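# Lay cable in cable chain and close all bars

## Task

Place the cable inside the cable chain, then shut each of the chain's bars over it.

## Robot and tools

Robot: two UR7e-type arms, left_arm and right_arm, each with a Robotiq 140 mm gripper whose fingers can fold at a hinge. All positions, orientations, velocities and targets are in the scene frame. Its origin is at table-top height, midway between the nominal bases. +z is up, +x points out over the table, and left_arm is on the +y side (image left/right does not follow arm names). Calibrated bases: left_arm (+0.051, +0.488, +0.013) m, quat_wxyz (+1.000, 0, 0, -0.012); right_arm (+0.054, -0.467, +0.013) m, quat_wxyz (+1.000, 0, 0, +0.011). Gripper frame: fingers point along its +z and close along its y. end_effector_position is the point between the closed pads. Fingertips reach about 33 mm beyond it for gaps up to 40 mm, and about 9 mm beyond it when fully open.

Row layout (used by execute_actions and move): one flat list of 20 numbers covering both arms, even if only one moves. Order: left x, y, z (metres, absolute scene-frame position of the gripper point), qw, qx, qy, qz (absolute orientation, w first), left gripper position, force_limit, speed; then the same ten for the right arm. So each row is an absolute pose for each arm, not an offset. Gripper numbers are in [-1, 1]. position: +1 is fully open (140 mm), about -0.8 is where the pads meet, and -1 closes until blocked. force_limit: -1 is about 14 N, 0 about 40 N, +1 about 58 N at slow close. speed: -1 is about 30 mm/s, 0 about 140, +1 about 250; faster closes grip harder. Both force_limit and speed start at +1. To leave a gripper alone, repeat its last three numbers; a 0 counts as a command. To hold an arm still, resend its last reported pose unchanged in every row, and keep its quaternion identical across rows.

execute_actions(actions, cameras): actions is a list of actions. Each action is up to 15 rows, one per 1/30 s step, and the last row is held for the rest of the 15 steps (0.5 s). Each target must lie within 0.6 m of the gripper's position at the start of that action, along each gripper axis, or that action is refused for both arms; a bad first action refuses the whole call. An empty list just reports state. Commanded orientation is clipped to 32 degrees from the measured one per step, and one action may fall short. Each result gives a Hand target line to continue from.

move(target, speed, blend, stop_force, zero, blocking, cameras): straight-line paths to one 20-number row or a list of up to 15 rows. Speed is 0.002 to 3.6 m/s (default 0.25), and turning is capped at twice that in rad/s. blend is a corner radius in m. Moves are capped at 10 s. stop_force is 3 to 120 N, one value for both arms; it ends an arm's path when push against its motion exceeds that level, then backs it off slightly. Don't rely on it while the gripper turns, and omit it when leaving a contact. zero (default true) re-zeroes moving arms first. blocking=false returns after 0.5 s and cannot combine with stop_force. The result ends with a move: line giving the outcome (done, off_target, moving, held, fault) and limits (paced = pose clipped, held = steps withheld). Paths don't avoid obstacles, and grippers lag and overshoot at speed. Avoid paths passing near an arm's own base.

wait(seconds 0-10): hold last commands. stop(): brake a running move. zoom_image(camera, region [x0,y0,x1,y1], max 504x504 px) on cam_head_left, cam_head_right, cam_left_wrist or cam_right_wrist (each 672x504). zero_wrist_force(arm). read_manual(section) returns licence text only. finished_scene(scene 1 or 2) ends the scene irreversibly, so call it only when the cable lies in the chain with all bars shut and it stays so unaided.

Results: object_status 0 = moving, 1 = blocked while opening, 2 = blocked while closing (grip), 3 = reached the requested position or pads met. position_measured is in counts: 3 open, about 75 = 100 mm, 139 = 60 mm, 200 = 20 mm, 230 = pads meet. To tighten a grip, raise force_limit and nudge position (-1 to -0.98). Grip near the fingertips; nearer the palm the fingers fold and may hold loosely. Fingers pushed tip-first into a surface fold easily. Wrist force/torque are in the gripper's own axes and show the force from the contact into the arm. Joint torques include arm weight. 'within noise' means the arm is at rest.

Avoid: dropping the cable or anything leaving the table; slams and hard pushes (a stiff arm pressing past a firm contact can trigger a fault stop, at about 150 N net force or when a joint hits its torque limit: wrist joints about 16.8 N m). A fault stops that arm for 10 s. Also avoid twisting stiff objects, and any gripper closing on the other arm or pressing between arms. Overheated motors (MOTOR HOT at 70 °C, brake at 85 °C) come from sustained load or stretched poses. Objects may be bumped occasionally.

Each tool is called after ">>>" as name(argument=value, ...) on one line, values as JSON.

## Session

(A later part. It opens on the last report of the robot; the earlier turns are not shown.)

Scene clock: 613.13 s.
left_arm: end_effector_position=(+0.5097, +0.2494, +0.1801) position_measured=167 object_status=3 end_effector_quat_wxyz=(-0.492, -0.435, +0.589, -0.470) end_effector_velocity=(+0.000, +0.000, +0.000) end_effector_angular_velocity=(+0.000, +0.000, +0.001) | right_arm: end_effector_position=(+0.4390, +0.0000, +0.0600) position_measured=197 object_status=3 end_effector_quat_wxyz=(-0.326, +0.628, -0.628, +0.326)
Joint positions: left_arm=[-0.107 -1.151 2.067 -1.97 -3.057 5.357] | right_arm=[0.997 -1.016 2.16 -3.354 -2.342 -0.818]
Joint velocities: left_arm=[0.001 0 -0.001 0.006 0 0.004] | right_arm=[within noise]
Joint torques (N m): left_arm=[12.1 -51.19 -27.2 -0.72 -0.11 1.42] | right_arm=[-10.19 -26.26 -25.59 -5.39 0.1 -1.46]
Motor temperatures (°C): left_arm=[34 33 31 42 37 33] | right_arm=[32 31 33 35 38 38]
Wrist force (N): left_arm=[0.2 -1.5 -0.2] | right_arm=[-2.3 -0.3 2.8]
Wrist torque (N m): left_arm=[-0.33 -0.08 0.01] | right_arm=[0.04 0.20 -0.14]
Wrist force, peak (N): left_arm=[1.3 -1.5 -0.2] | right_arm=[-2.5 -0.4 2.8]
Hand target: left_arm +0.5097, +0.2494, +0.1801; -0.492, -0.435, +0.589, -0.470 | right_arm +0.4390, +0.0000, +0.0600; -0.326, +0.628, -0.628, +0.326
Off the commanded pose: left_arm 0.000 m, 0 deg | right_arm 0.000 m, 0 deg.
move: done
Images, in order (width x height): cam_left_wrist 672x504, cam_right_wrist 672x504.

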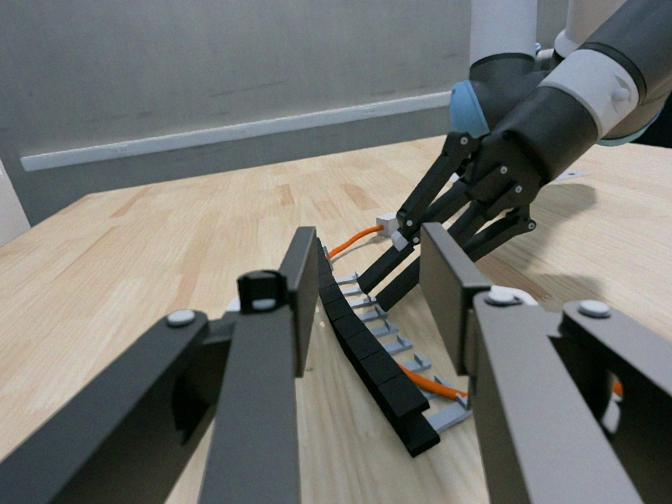

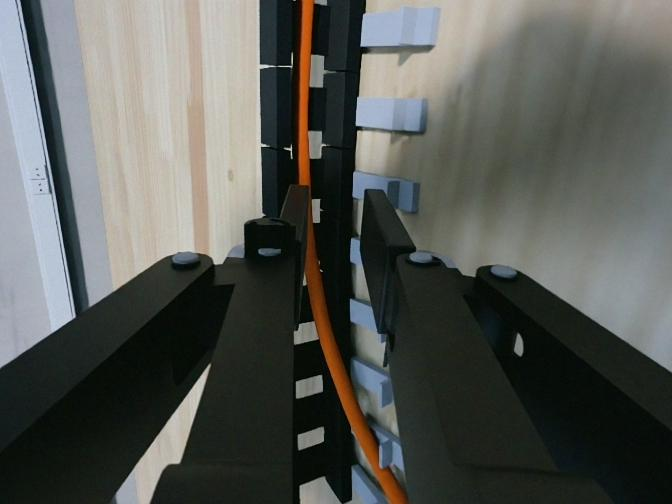

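>>> move(target=[[0.5097,0.2494,0.1801,-0.492,-0.435,0.589,-0.470,-0.3,-0.3,-1,0.452,0,0.067,-0.326,0.628,-0.628,0.326,-0.54,-0.3,-0.5]], speed=0.04, stop_force=6, cameras=["cam_left_wrist","cam_right_wrist"])

>>> zoom_image(camera="cam_left_wrist", region=[290, 200, 450, 360])

Scene clock: 618.10 s.
left_arm: end_effector_position=(+0.5097, +0.2494, +0.1801) position_measured=167 object_status=3 end_effector_quat_wxyz=(-0.492, -0.435, +0.589, -0.470) | right_arm: end_effector_position=(+0.4520, +0.0000, +0.0670) position_measured=197 object_status=3 end_effector_quat_wxyz=(-0.326, +0.628, -0.628, +0.326)
Joint positions: left_arm=[-0.107 -1.151 2.066 -1.968 -3.057 5.359] | right_arm=[0.974 -1.025 2.146 -3.35 -2.328 -0.844]
Joint velocities: within noise
Joint torques (N m): left_arm=[10.5 -51.5 -25.39 -0.67 -0.16 1.4] | right_arm=[-10.8 -58.38 -26.78 -1.19 0.23 -1.64]
Motor temperatures (°C): left_arm=[34 33 31 42 37 33] | right_arm=[32 31 33 35 38 38]
Wrist force (N): left_arm=[0.5 -1.6 -0.4] | right_arm=[-2.3 -0.5 2.8]
Wrist torque (N m): left_arm=[-0.34 -0.12 0.01] | right_arm=[0.01 0.20 -0.15]
Wrist force, peak (N): left_arm=[0.4 -1.8 -0.3] | right_arm=[-2.5 -0.4 2.9]
Hand target: left_arm +0.5097, +0.2494, +0.1801; -0.492, -0.435, +0.589, -0.470 | right_arm +0.4520, +0.0000, +0.0670; -0.326, +0.628, -0.628, +0.326
Off the commanded pose: left_arm 0.000 m, 0 deg | right_arm 0.000 m, 0 deg.
move: done
Images, in order (width x height): cam_left_wrist 672x504, cam_right_wrist 672x504.

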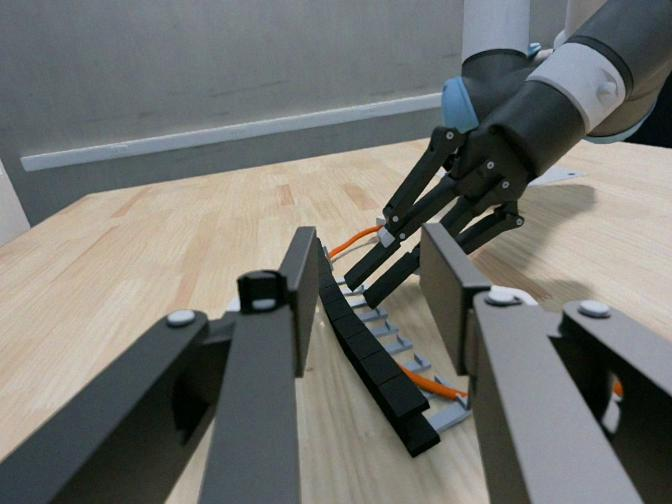

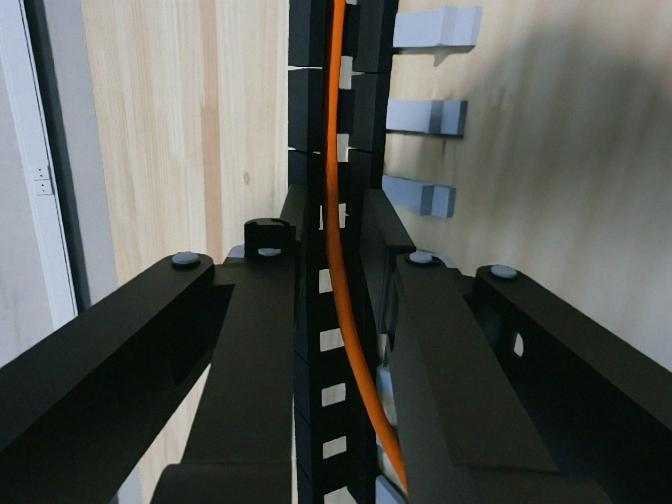

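Scaled by 3.150.

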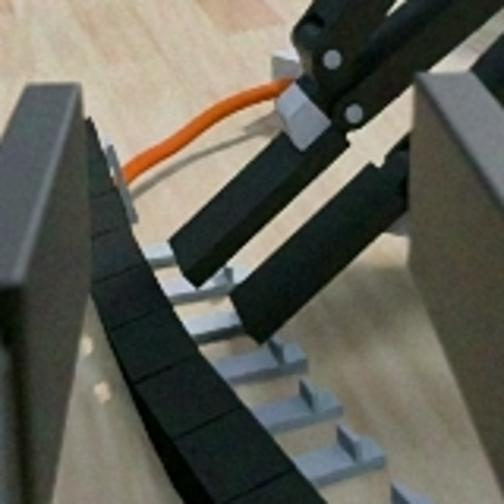

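>>> move(target=[[0.5097,0.2494,0.1801,-0.492,-0.435,0.589,-0.470,-0.3,-0.3,-1,0.458,0,0.077,-0.326,0.628,-0.628,0.326,-0.54,-0.3,-0.5],[0.5097,0.2494,0.1801,-0.492,-0.435,0.589,-0.470,-0.3,-0.3,-1,0.468,0,0.070,-0.326,0.628,-0.628,0.326,-0.54,-0.3,-0.5]], speed=0.04, stop_force=6, cameras=["cam_left_wrist","cam_right_wrist"])

>>> zoom_image(camera="cam_left_wrist", region=[290, 200, 450, 360])

Scene clock: 624.93 s.
left_arm: end_effector_position=(+0.5097, +0.2494, +0.1801) position_measured=167 object_status=3 end_effector_quat_wxyz=(-0.492, -0.435, +0.589, -0.470) | right_arm: end_effector_position=(+0.4680, +0.0000, +0.0700) position_measured=197 object_status=3 end_effector_quat_wxyz=(-0.326, +0.628, -0.628, +0.326)
Joint positions: left_arm=[-0.107 -1.151 2.066 -1.968 -3.057 5.359] | right_arm=[0.945 -1.02 2.128 -3.356 -2.31 -0.874]
Joint velocities: within noise
Joint torques (N m): left_arm=[11.39 -51.56 -24.46 -0.56 -0.05 1.38] | right_arm=[-10.44 -26.78 -25.34 -5.45 0.33 -1.52]
Motor temperatures (°C): left_arm=[34 33 31 42 37 33] | right_arm=[32 31 33 35 38 38]
Wrist force (N): left_arm=[0.4 -1.6 -0.3] | right_arm=[-2.4 -0.3 2.8]
Wrist torque (N m): left_arm=[-0.35 -0.12 0.02] | right_arm=[0.04 0.23 -0.15]
Wrist force, peak (N): left_arm=[0.4 -1.8 -0.2] | right_arm=[-2.5 -0.1 3.1]
Hand target: left_arm +0.5097, +0.2494, +0.1801; -0.492, -0.435, +0.589, -0.470 | right_arm +0.4680, +0.0000, +0.0700; -0.326, +0.628, -0.628, +0.326
Off the commanded pose: left_arm 0.000 m, 0 deg | right_arm 0.000 m, 0 deg.
move: done
Images, in order (width x height): cam_left_wrist 672x504, cam_right_wrist 672x504.

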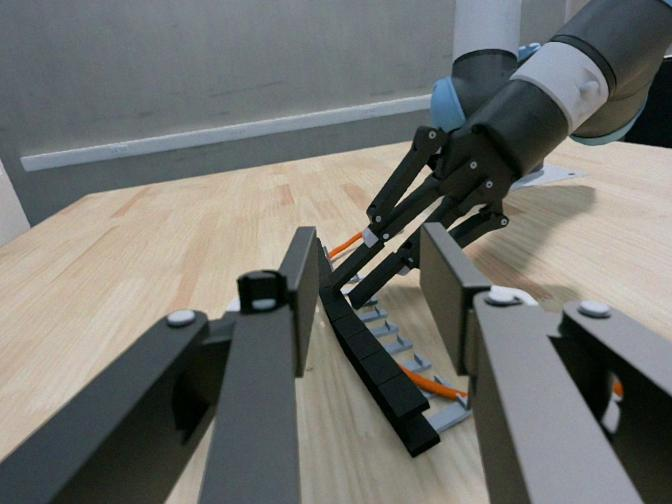

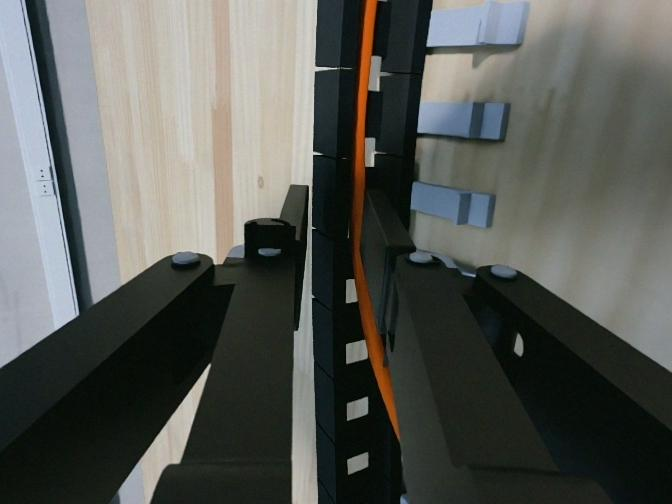

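Scaled by 3.150.

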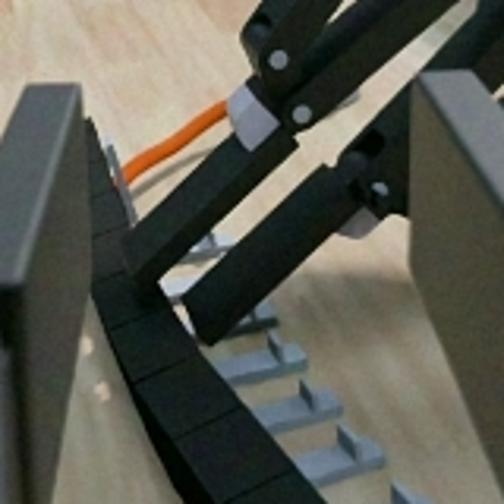

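>>> move(target=[[0.5097,0.2494,0.1801,-0.492,-0.435,0.589,-0.470,-0.3,-0.3,-1,0.477,0,0.0635,-0.326,0.628,-0.628,0.326,-0.54,-0.3,-0.5]], speed=0.03, stop_force=5, cameras=["cam_left_wrist","cam_right_wrist"])

>>> zoom_image(camera="cam_left_wrist", region=[290, 200, 450, 360])

Scene clock: 630.97 s.
left_arm: end_effector_position=(+0.5097, +0.2494, +0.1801) position_measured=167 object_status=3 end_effector_quat_wxyz=(-0.492, -0.435, +0.589, -0.470) | right_arm: end_effector_position=(+0.4770, +0.0000, +0.0635) position_measured=197 object_status=3 end_effector_quat_wxyz=(-0.326, +0.628, -0.628, +0.326)
Joint positions: left_arm=[-0.107 -1.151 2.066 -1.968 -3.057 5.359] | right_arm=[0.93 -0.997 2.118 -3.38 -2.3 -0.89]
Joint velocities: within noise
Joint torques (N m): left_arm=[11.11 -51.14 -23.21 -0.66 -0.39 1.53] | right_arm=[-9.97 -27.35 -25.49 -5.46 0.17 -1.47]
Motor temperatures (°C): left_arm=[34 33 31 42 37 33] | right_arm=[32 31 33 35 38 38]
Wrist force (N): left_arm=[0.4 -1.6 -0.4] | right_arm=[-2.4 -0.1 2.9]
Wrist torque (N m): left_arm=[-0.34 -0.12 0.02] | right_arm=[0.10 0.23 -0.14]
Wrist force, peak (N): left_arm=[0.3 -1.7 -0.4] | right_arm=[-2.6 -0.2 2.9]
Hand target: left_arm +0.5097, +0.2494, +0.1801; -0.492, -0.435, +0.589, -0.470 | right_arm +0.4770, +0.0000, +0.0635; -0.326, +0.628, -0.628, +0.326
Off the commanded pose: left_arm 0.000 m, 0 deg | right_arm 0.000 m, 0 deg.
move: done
Images, in order (width x height): cam_left_wrist 672x504, cam_right_wrist 672x504.

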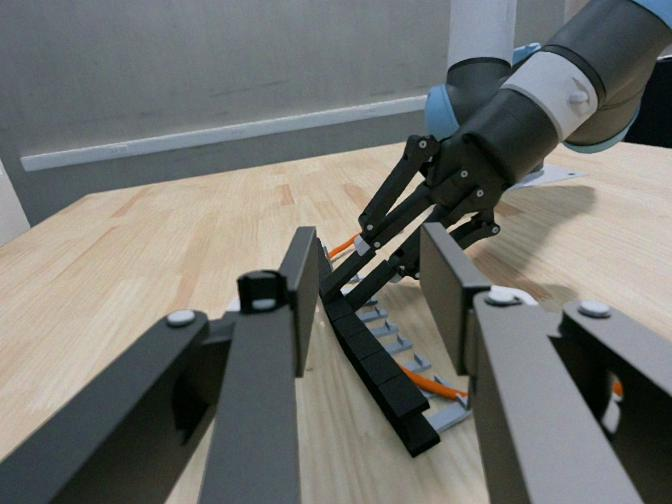

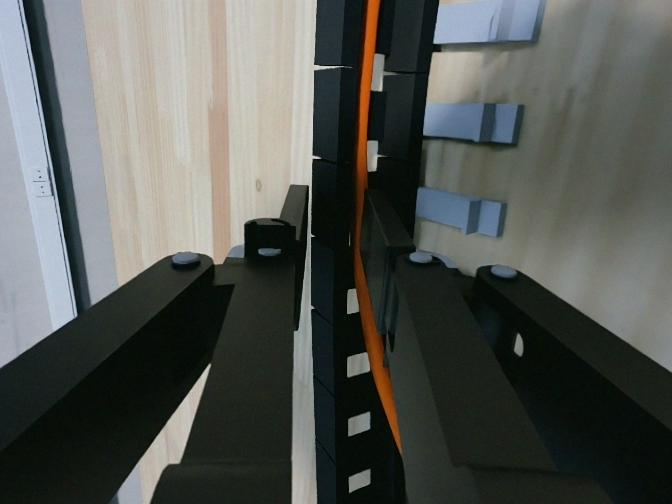

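Scaled by 3.150.

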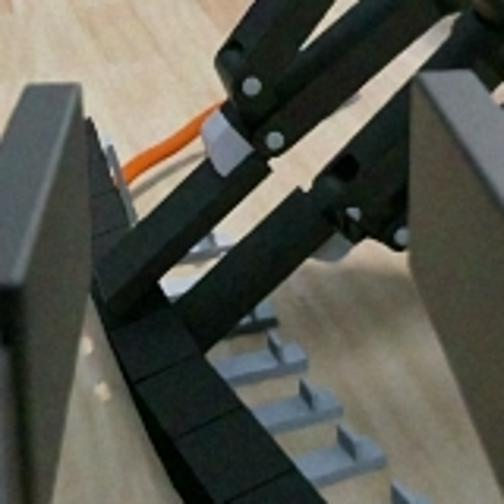

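Advance more with contact stop.

>>> move(target=[[0.5097,0.2494,0.1801,-0.492,-0.435,0.589,-0.470,-0.3,-0.3,-1,0.4885,0,0.0555,-0.326,0.628,-0.628,0.326,-0.54,-0.3,-0.5]], speed=0.02, stop_force=5, cameras=["cam_left_wrist","cam_right_wrist"])

>>> zoom_image(camera="cam_left_wrist", region=[290, 200, 450, 360])

Scene clock: 637.30 s.
left_arm: end_effector_position=(+0.5097, +0.2494, +0.1801) position_measured=167 object_status=3 end_effector_quat_wxyz=(-0.492, -0.435, +0.589, -0.470) | right_arm: end_effector_position=(+0.4853, +0.0000, +0.0578) position_measured=197 object_status=3 end_effector_quat_wxyz=(-0.326, +0.628, -0.628, +0.326)
Joint positions: left_arm=[-0.107 -1.151 2.066 -1.968 -3.057 5.359] | right_arm=[0.916 -0.977 2.108 -3.4 -2.292 -0.904]
Joint velocities: within noise
Joint torques (N m): left_arm=[13.21 -51.3 -25.46 -0.77 -0.09 1.32] | right_arm=[8.9 -56.04 0.87 -0.38 -1.79 0.94]
Motor temperatures (°C): left_arm=[34 33 31 42 37 33] | right_arm=[32 31 33 35 38 38]
Wrist force (N): left_arm=[0.3 -1.5 -0.2] | right_arm=[-3.9 -3.7 -0.8]
Wrist torque (N m): left_arm=[-0.33 -0.11 0.02] | right_arm=[0.22 0.13 -0.12]
Wrist force, peak (N): left_arm=[0.4 -1.8 -0.3] | right_arm=[-2.9 -6.2 -3.9]
Hand target: left_arm +0.5097, +0.2494, +0.1801; -0.492, -0.435, +0.589, -0.470 | right_arm +0.4853, +0.0000, +0.0578; -0.326, +0.628, -0.628, +0.326
Off the commanded pose: left_arm 0.000 m, 0 deg | right_arm 0.004 m, 0 deg.
move: contact (right_arm)
Images, in order (width x height): cam_left_wrist 672x504, cam_right_wrist 672x504.

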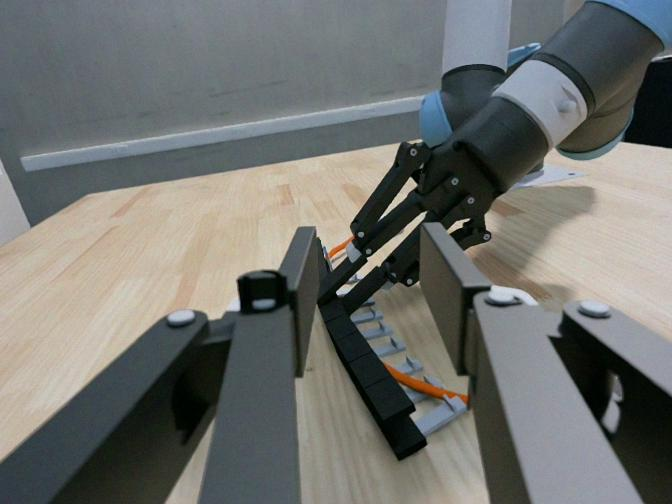

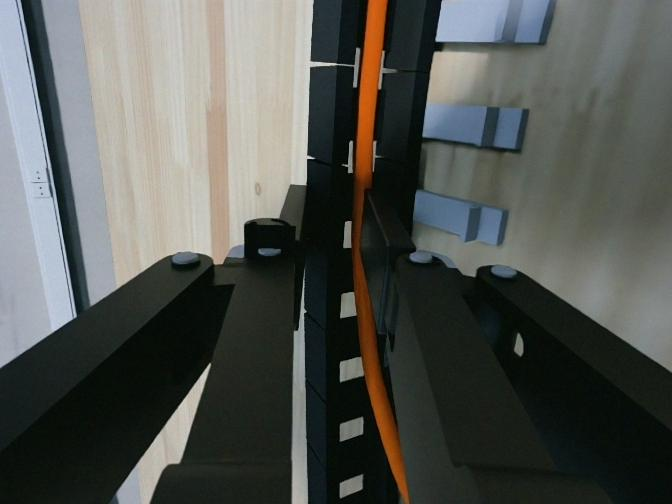

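Scaled by 3.150.

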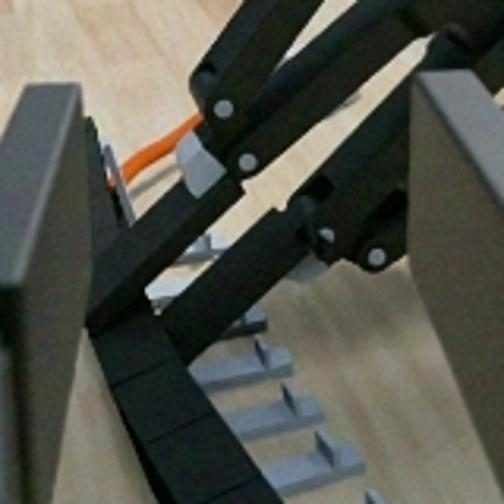

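>>> move(target=[[0.5097,0.2494,0.1801,-0.492,-0.435,0.589,-0.470,-0.3,-0.3,-1,0.484,0,0.060,-0.326,0.628,-0.628,0.326,-1,-0.6,-1]], speed=0.02, cameras=["cam_left_wrist","cam_right_wrist"])

>>> zoom_image(camera="cam_left_wrist", region=[290, 200, 450, 360])

Scene clock: 640.93 s.
left_arm: end_effector_position=(+0.5097, +0.2494, +0.1801) position_measured=167 object_status=3 end_effector_quat_wxyz=(-0.492, -0.435, +0.589, -0.470) | right_arm: end_effector_position=(+0.4841, +0.0000, +0.0598) position_measured=211 object_status=2 end_effector_quat_wxyz=(-0.326, +0.628, -0.628, +0.326)
Joint positions: left_arm=[-0.107 -1.151 2.066 -1.968 -3.057 5.359] | right_arm=[0.918 -0.983 2.109 -3.394 -2.293 -0.903]
Joint velocities: within noise
Joint torques (N m): left_arm=[10.23 -51.95 -24.73 -0.92 -0.25 1.71] | right_arm=[8.25 -52.71 3.8 1.02 -0.82 1.1]
Motor temperatures (°C): left_arm=[34 33 31 42 37 33] | right_arm=[32 31 33 35 38 38]
Wrist force (N): left_arm=[0.5 -1.6 -0.5] | right_arm=[-4.6 -10.0 -1.4]
Wrist torque (N m): left_arm=[-0.34 -0.14 0.01] | right_arm=[0.56 0.13 -0.18]
Wrist force, peak (N): left_arm=[0.5 -1.8 -0.3] | right_arm=[-4.6 -12.3 -6.7]
Hand target: left_arm +0.5097, +0.2494, +0.1801; -0.492, -0.435, +0.589, -0.470 | right_arm +0.4840, +0.0000, +0.0600; -0.326, +0.628, -0.628, +0.326
Off the commanded pose: left_arm 0.000 m, 0 deg | right_arm 0.000 m, 0 deg.
move: done
Images, in order (width x height): cam_left_wrist 672x504, cam_right_wrist 672x504.

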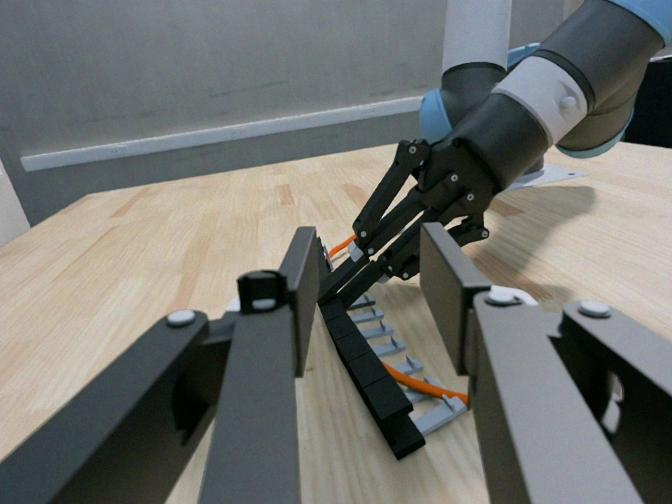

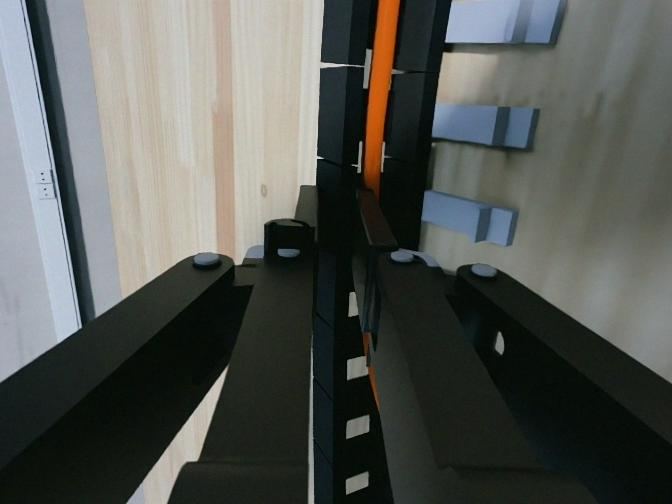

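Scaled by 3.150.

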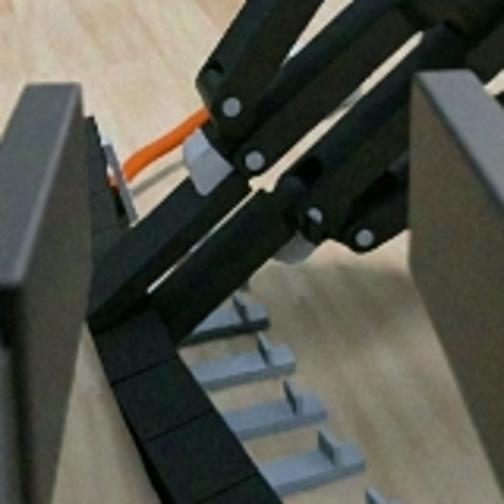

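>>> move(target=[[0.5097,0.2494,0.1801,-0.492,-0.435,0.589,-0.470,-0.3,-0.3,-1,0.478,0,0.109,-0.326,0.628,-0.628,0.326,-1,-0.6,-1],[0.5097,0.2494,0.1801,-0.492,-0.435,0.589,-0.470,-0.3,-0.3,-1,0.4885,0,0.1186,-0.183,0.683,-0.683,0.183,-1,-0.6,-1],[0.5097,0.2494,0.1801,-0.492,-0.435,0.589,-0.470,-0.3,-0.3,-1,0.504,0,0.123,-0.0123,0.707,-0.707,0.0123,-1,-0.6,-1]], speed=0.06, cameras=["cam_left_wrist","cam_right_wrist","cam_head_left"])

>>> zoom_image(camera="cam_left_wrist", region=[250, 200, 500, 453])

Scene clock: 658.17 s.
left_arm: end_effector_position=(+0.5097, +0.2494, +0.1801) position_measured=167 object_status=3 end_effector_quat_wxyz=(-0.492, -0.435, +0.589, -0.470) | right_arm: end_effector_position=(+0.5040, +0.0000, +0.1230) position_measured=221 object_status=2 end_effector_quat_wxyz=(-0.012, +0.707, -0.707, +0.012)
Joint positions: left_arm=[-0.107 -1.151 2.066 -1.968 -3.057 5.359] | right_arm=[0.584 -1.185 1.544 -1.959 -1.591 -0.964]
Joint velocities: within noise
Joint torques (N m): left_arm=[11.82 -50.92 -25.74 -1.03 -0.33 1.27] | right_arm=[-9.06 -33.43 -44.18 -0.67 1.38 -1.51]
Motor temperatures (°C): left_arm=[34 33 31 42 37 33] | right_arm=[32 31 33 35 38 38]
Wrist force (N): left_arm=[0.3 -1.6 -0.3] | right_arm=[-1.8 1.4 6.8]
Wrist torque (N m): left_arm=[-0.34 -0.09 0.02] | right_arm=[0.31 0.00 -0.22]
Wrist force, peak (N): left_arm=[0.3 -1.8 -0.4] | right_arm=[-5.7 -10.6 -1.8]
Hand target: left_arm +0.5097, +0.2494, +0.1801; -0.492, -0.435, +0.589, -0.470 | right_arm +0.5040, +0.0000, +0.1230; -0.012, +0.707, -0.707, +0.012
Off the commanded pose: left_arm 0.000 m, 0 deg | right_arm 0.000 m, 0 deg.
move: done
Images, in order (width x height): cam_head_left 672x504, cam_left_wrist 672x504, cam_right_wrist 672x504.

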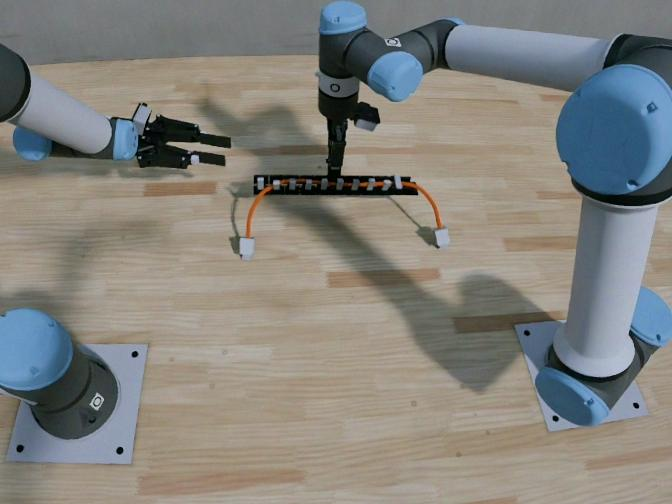

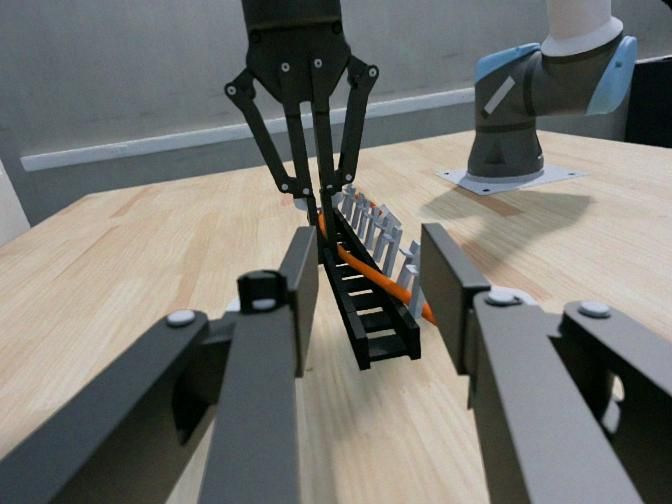

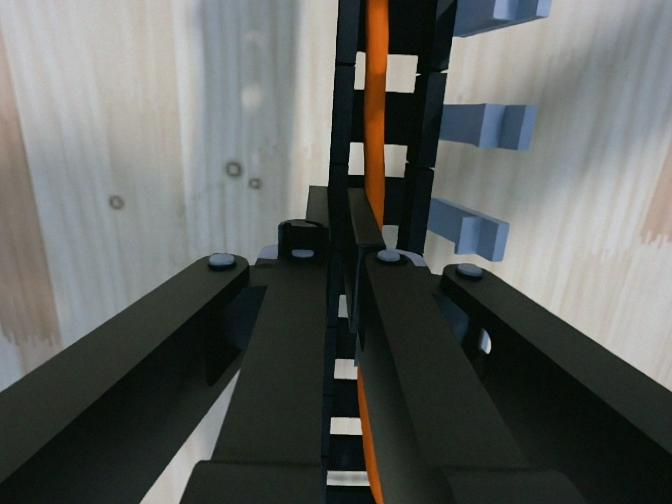

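Scaled by 1.992.

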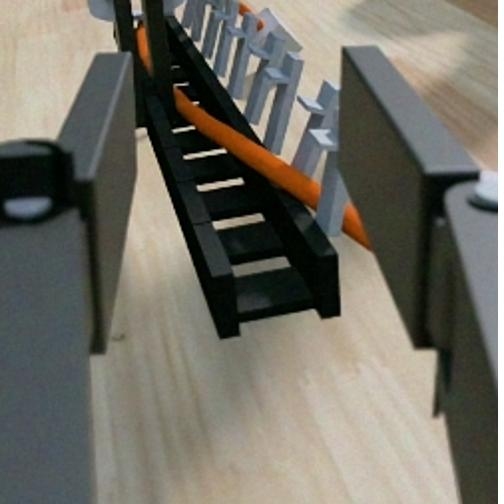

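>>> move(target=[[0.5097,0.2494,0.1801,-0.492,-0.435,0.589,-0.470,-0.3,-0.3,-1,0.504,0,0.035,-0.0123,0.707,-0.707,0.0123,-1,-0.6,-1]], speed=0.025, stop_force=5, cameras=["cam_left_wrist","cam_right_wrist","cam_head_left"])

>>> zoom_image(camera="cam_left_wrist", region=[250, 200, 500, 453])

Scene clock: 666.93 s.
left_arm: end_effector_position=(+0.5097, +0.2494, +0.1801) position_measured=167 object_status=3 end_effector_quat_wxyz=(-0.492, -0.435, +0.589, -0.470) | right_arm: end_effector_position=(+0.5040, +0.0000, +0.0515) position_measured=221 object_status=2 end_effector_quat_wxyz=(-0.012, +0.707, -0.707, +0.012)
Joint positions: left_arm=[-0.107 -1.151 2.066 -1.968 -3.057 5.359] | right_arm=[0.584 -1.112 1.638 -2.125 -1.591 -0.964]
Joint velocities: within noise
Joint torques (N m): left_arm=[10.16 -51.04 -25.38 -1.02 -0.4 1.36] | right_arm=[-5 -67.43 -36.92 -0.95 0 -0.81]
Motor temperatures (°C): left_arm=[34 33 31 42 37 33] | right_arm=[32 31 33 35 38 38]
Wrist force (N): left_arm=[0.3 -1.6 -0.4] | right_arm=[-2.3 0.9 5.2]
Wrist torque (N m): left_arm=[-0.34 -0.11 0.02] | right_arm=[0.13 0.23 -0.21]
Wrist force, peak (N): left_arm=[0.6 -1.7 -0.4] | right_arm=[-1.9 1.7 7.2]
Hand target: left_arm +0.5097, +0.2494, +0.1801; -0.492, -0.435, +0.589, -0.470 | right_arm +0.5040, +0.0000, +0.0515; -0.012, +0.707, -0.707, +0.012
Off the commanded pose: left_arm 0.000 m, 0 deg | right_arm 0.017 m, 0 deg.
move: contact (right_arm)
Images, in order (width x height): cam_head_left 672x504, cam_left_wrist 672x504, cam_right_wrist 672x504.

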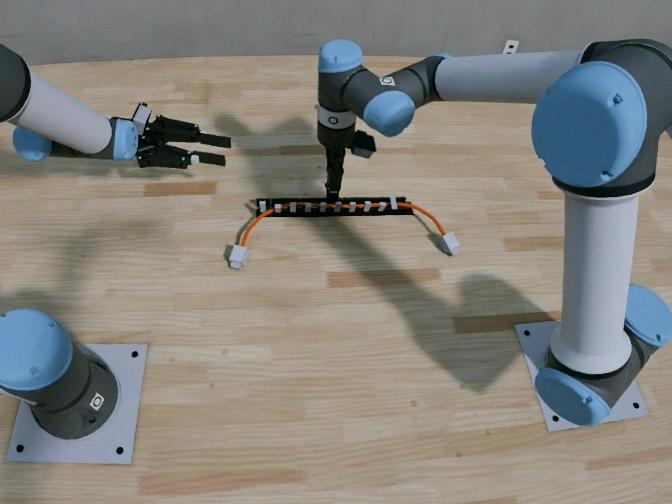

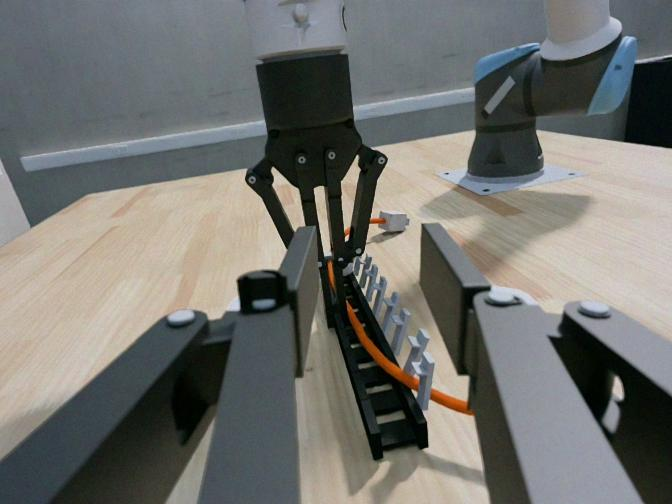

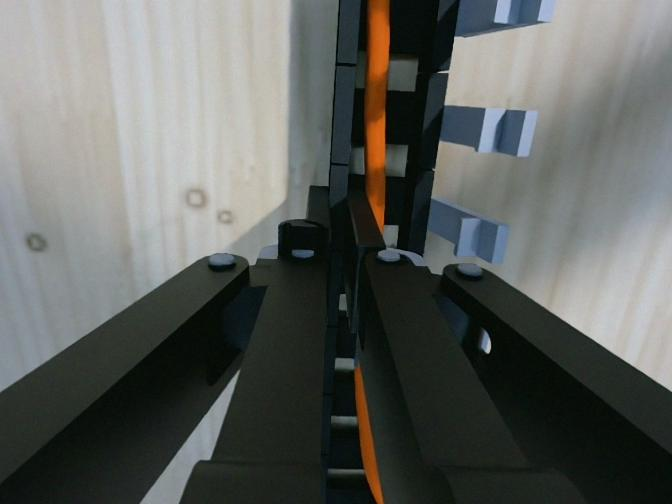

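Scaled by 1.992.

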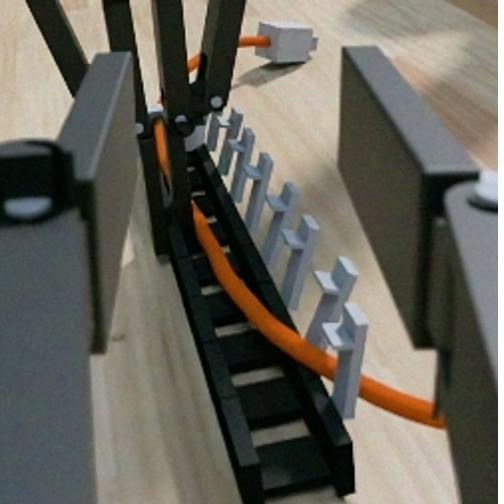

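>>> move(target=[[0.5097,0.2494,0.1801,-0.492,-0.435,0.589,-0.470,-0.3,-0.3,-1,0.504,0,0.0495,-0.0123,0.707,-0.707,0.0123,-1,-0.6,-1],[0.44,0.30,0.23,0,0.673,-0.74,0,-0.3,-0.3,-1,0.504,0,0.0495,-0.0123,0.707,-0.707,0.0123,-1,-0.6,-1],[0.38,0.29,0.22,0,0.673,-0.74,0,-0.08,-0.3,-1,0.504,0,0.0495,-0.0123,0.707,-0.707,0.0123,-1,-0.6,-1]], speed=0.2)

Scene clock: 685.83 s.
left_arm: end_effector_position=(+0.3800, +0.2900, +0.2200) position_measured=139 object_status=0 end_effector_quat_wxyz=(+0.000, +0.673, -0.740, +0.000) | right_arm: end_effector_position=(+0.5040, +0.0000, +0.0495) position_measured=221 object_status=2 end_effector_quat_wxyz=(-0.012, +0.707, -0.707, +0.012)
Joint positions: left_arm=[-0.872 -1.879 2.004 -1.696 -1.571 3.912] | right_arm=[0.584 -1.11 1.64 -2.129 -1.591 -0.964]
Joint velocities: within noise
Joint torques (N m): left_arm=[-10.28 -24.78 -10.02 -0.88 1.32 -2.22] | right_arm=[9.25 -25.42 -5.35 -1.41 1.09 1.14]
Motor temperatures (°C): left_arm=[34 33 31 42 37 33] | right_arm=[32 31 33 35 38 38]
Wrist force (N): left_arm=[0.8 -2.2 -0.4] | right_arm=[-3.1 0.3 -9.9]
Wrist torque (N m): left_arm=[-0.33 0.10 -0.29] | right_arm=[-0.04 0.53 -0.24]
Wrist force, peak (N): left_arm=[1.3 -3.4 -1.1] | right_arm=[-3.2 -0.1 -10.4]
Hand target: left_arm +0.3800, +0.2900, +0.2200; +0.000, -0.673, +0.740, +0.000 | right_arm +0.5040, +0.0000, +0.0495; -0.012, +0.707, -0.707, +0.012
Off the commanded pose: left_arm 0.000 m, 0 deg | right_arm 0.000 m, 0 deg.
move: done

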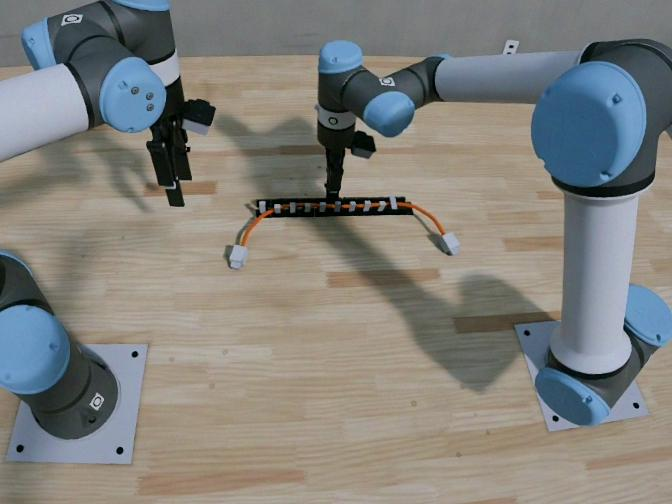

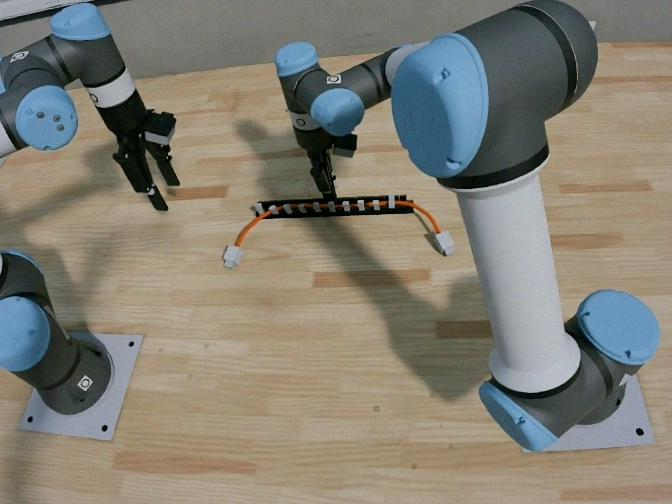

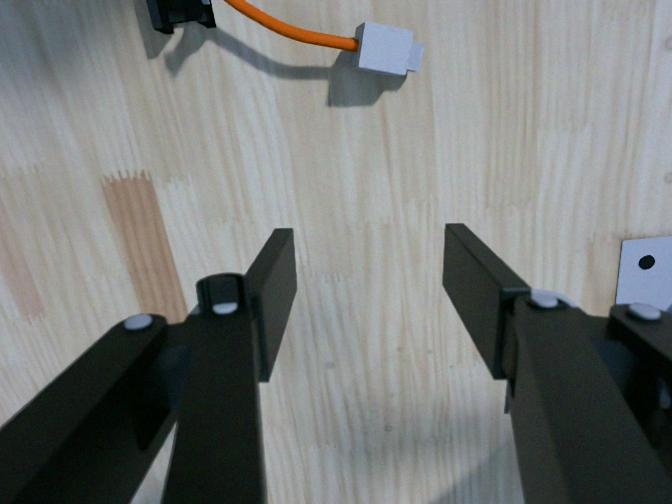

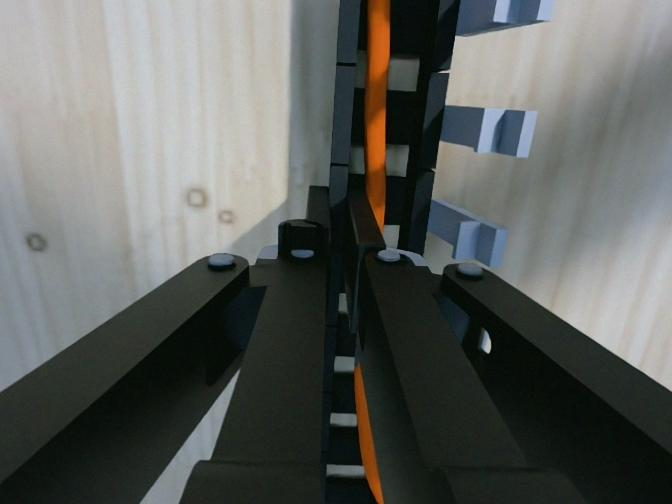

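>>> move(target=[[0.348,0.1925,0.16,0,0.9936,-0.1132,0,-0.08,-0.3,-1,0.504,0,0.0495,-0.0123,0.707,-0.707,0.0123,-1,-0.6,-1]], speed=0.2, cameras=["cam_left_wrist","cam_head_left"])

Scene clock: 700.97 s.
left_arm: end_effector_position=(+0.3480, +0.1925, +0.1600) position_measured=139 object_status=3 end_effector_quat_wxyz=(+0.000, +0.994, -0.113, +0.000) | right_arm: end_effector_position=(+0.5040, +0.0000, +0.0495) position_measured=221 object_status=2 end_effector_quat_wxyz=(-0.012, +0.707, -0.707, +0.012)
Joint positions: left_arm=[-1.082 -1.749 2.066 -1.888 -1.571 2.263] | right_arm=[0.584 -1.11 1.64 -2.129 -1.591 -0.964]
Joint velocities: within noise
Joint torques (N m): left_arm=[-11.26 -2.41 -9.59 -5.77 1.17 -1.85] | right_arm=[8.77 -24.9 -7.21 0 1.36 0.88]
Motor temperatures (°C): left_arm=[34 33 31 42 37 33] | right_arm=[32 31 33 35 38 38]
Wrist force (N): left_arm=[0.6 -2.6 -0.3] | right_arm=[-2.8 0.3 -9.9]
Wrist torque (N m): left_arm=[-0.42 0.18 -0.30] | right_arm=[-0.08 0.48 -0.24]
Wrist force, peak (N): left_arm=[1.1 -2.7 -0.4] | right_arm=[-3.0 0.1 -10.8]
Hand target: left_arm +0.3480, +0.1925, +0.1600; +0.000, +0.994, -0.113, +0.000 | right_arm +0.5040, +0.0000, +0.0495; -0.012, +0.707, -0.707, +0.012
Off the commanded pose: left_arm 0.000 m, 0 deg | right_arm 0.000 m, 0 deg.
move: done
Images, in order (width x height): cam_head_left 672x504, cam_left_wrist 672x504.

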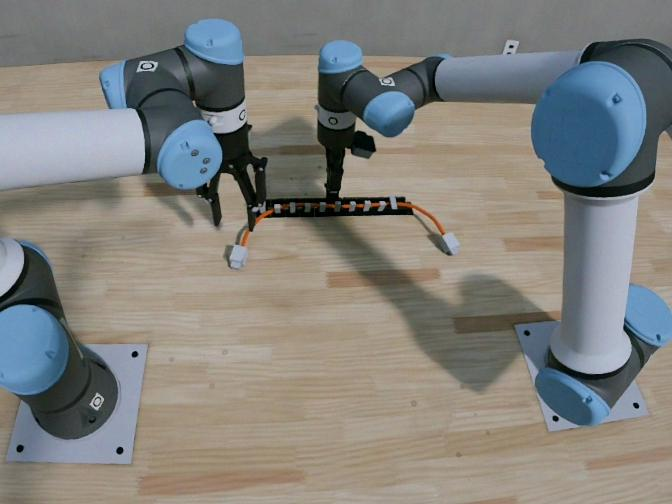

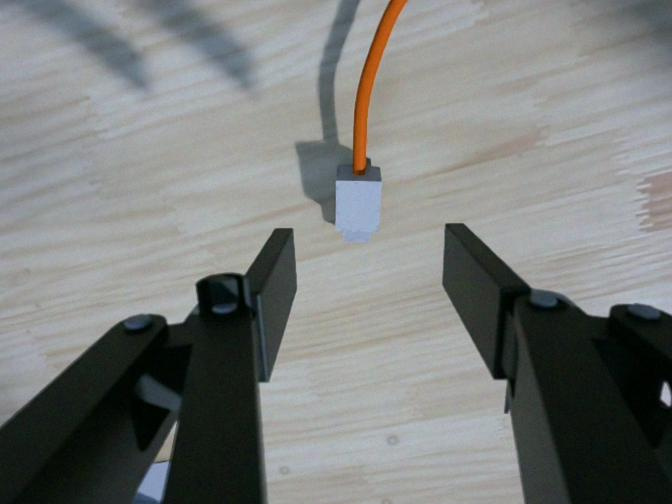

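>>> move(target=[[0.346,0.193,0.045,0,0.9936,-0.1132,0,-0.08,-0.3,-1,0.504,0,0.0495,-0.0123,0.707,-0.707,0.0123,-1,-0.6,-1]], speed=0.06, stop_force=8, cameras=["cam_left_wrist"])

>>> move(target=[[0.346,0.193,0.0455,0,0.9936,-0.1132,0,-1,-0.3,-1,0.504,0,0.0495,-0.0123,0.707,-0.707,0.0123,-1,-0.6,-1]], speed=0.06, cameras=["cam_left_wrist","cam_head_left"])

Scene clock: 710.27 s.
left_arm: end_effector_position=(+0.3460, +0.1930, +0.0450) position_measured=139 object_status=3 end_effector_quat_wxyz=(+0.000, +0.994, -0.113, +0.000) | right_arm: end_effector_position=(+0.5040, +0.0000, +0.0495) position_measured=221 object_status=2 end_effector_quat_wxyz=(-0.012, +0.707, -0.707, +0.012)
Joint positions: left_arm=[-1.087 -1.598 2.269 -2.242 -1.571 2.258] | right_arm=[0.584 -1.11 1.64 -2.129 -1.591 -0.964]
Joint velocities: within noise
Joint torques (N m): left_arm=[-7.44 -5.87 -6.57 -5.52 1.13 -0.97] | right_arm=[8.74 -25.74 -8.11 -0.04 1.24 0.97]
Motor temperatures (°C): left_arm=[34 33 31 42 37 33] | right_arm=[32 31 33 35 38 38]
Wrist force (N): left_arm=[0.5 -2.7 -0.2] | right_arm=[-2.8 0.2 -9.7]
Wrist torque (N m): left_arm=[-0.43 0.21 -0.29] | right_arm=[-0.09 0.48 -0.23]
Wrist force, peak (N): left_arm=[0.9 -2.7 -0.5] | right_arm=[-3.3 0.2 -10.8]
Hand target: left_arm +0.3460, +0.1930, +0.0450; +0.000, +0.994, -0.113, +0.000 | right_arm +0.5040, +0.0000, +0.0495; -0.012, +0.707, -0.707, +0.012
Off the commanded pose: left_arm 0.000 m, 0 deg | right_arm 0.000 m, 0 deg.
move: done
Images, in order (width x height): cam_left_wrist 672x504.

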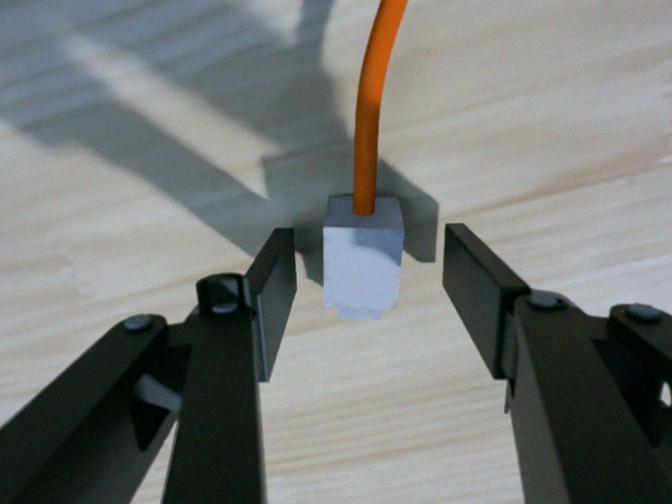

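Scene clock: 711.53 s.
left_arm: end_effector_position=(+0.3460, +0.1930, +0.0455) position_measured=189 object_status=0 end_effector_quat_wxyz=(+0.000, +0.994, -0.113, +0.000) | right_arm: end_effector_position=(+0.5040, +0.0000, +0.0495) position_measured=221 object_status=2 end_effector_quat_wxyz=(-0.012, +0.707, -0.707, +0.012)
Joint positions: left_arm=[-1.087 -1.599 2.269 -2.24 -1.571 2.258] | right_arm=[0.584 -1.11 1.64 -2.129 -1.591 -0.964]
Joint velocities: within noise
Joint torques (N m): left_arm=[-3.03 -31.53 -30.94 -1.12 0.33 0.06] | right_arm=[8.95 -25.11 -9.74 -0.37 1.3 0.93]
Motor temperatures (°C): left_arm=[34 33 31 42 37 33] | right_arm=[32 31 33 35 38 38]
Wrist force (N): left_arm=[0.1 -2.9 -1.4] | right_arm=[-2.9 0.1 -9.8]
Wrist torque (N m): left_arm=[-0.42 0.23 -0.29] | right_arm=[-0.08 0.46 -0.24]
Wrist force, peak (N): left_arm=[0.4 -2.8 -1.9] | right_arm=[-2.9 0.0 -10.7]
Hand target: left_arm +0.3460, +0.1930, +0.0455; +0.000, +0.994, -0.113, +0.000 | right_arm +0.5040, +0.0000, +0.0495; -0.012, +0.707, -0.707, +0.012
Off the commanded pose: left_arm 0.000 m, 0 deg | right_arm 0.000 m, 0 deg.
move: done
Images, in order (width x height): cam_head_left 672x504, cam_left_wrist 672x504.

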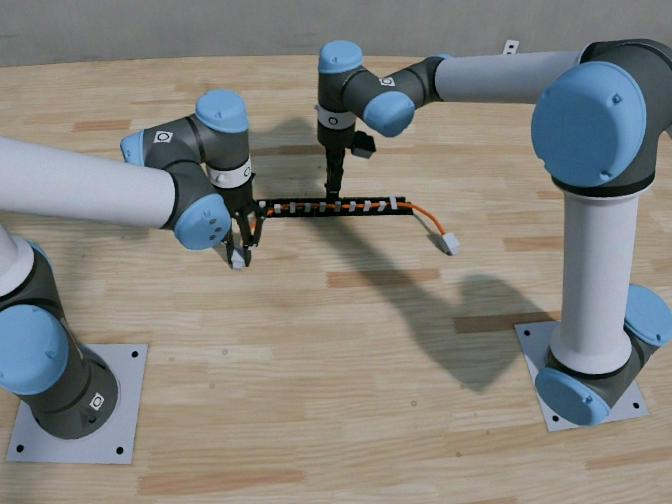

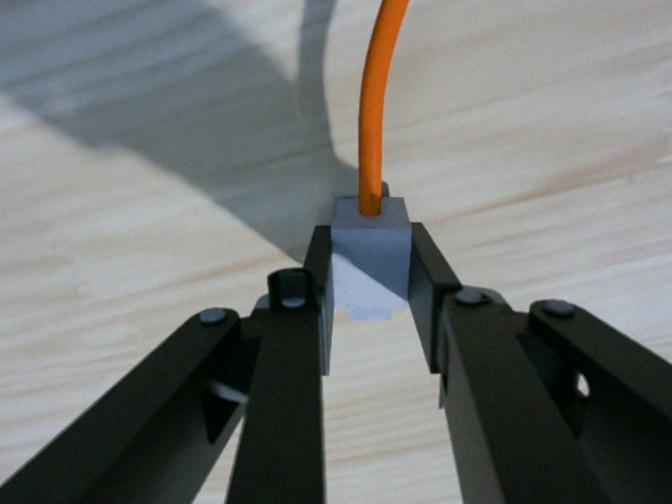

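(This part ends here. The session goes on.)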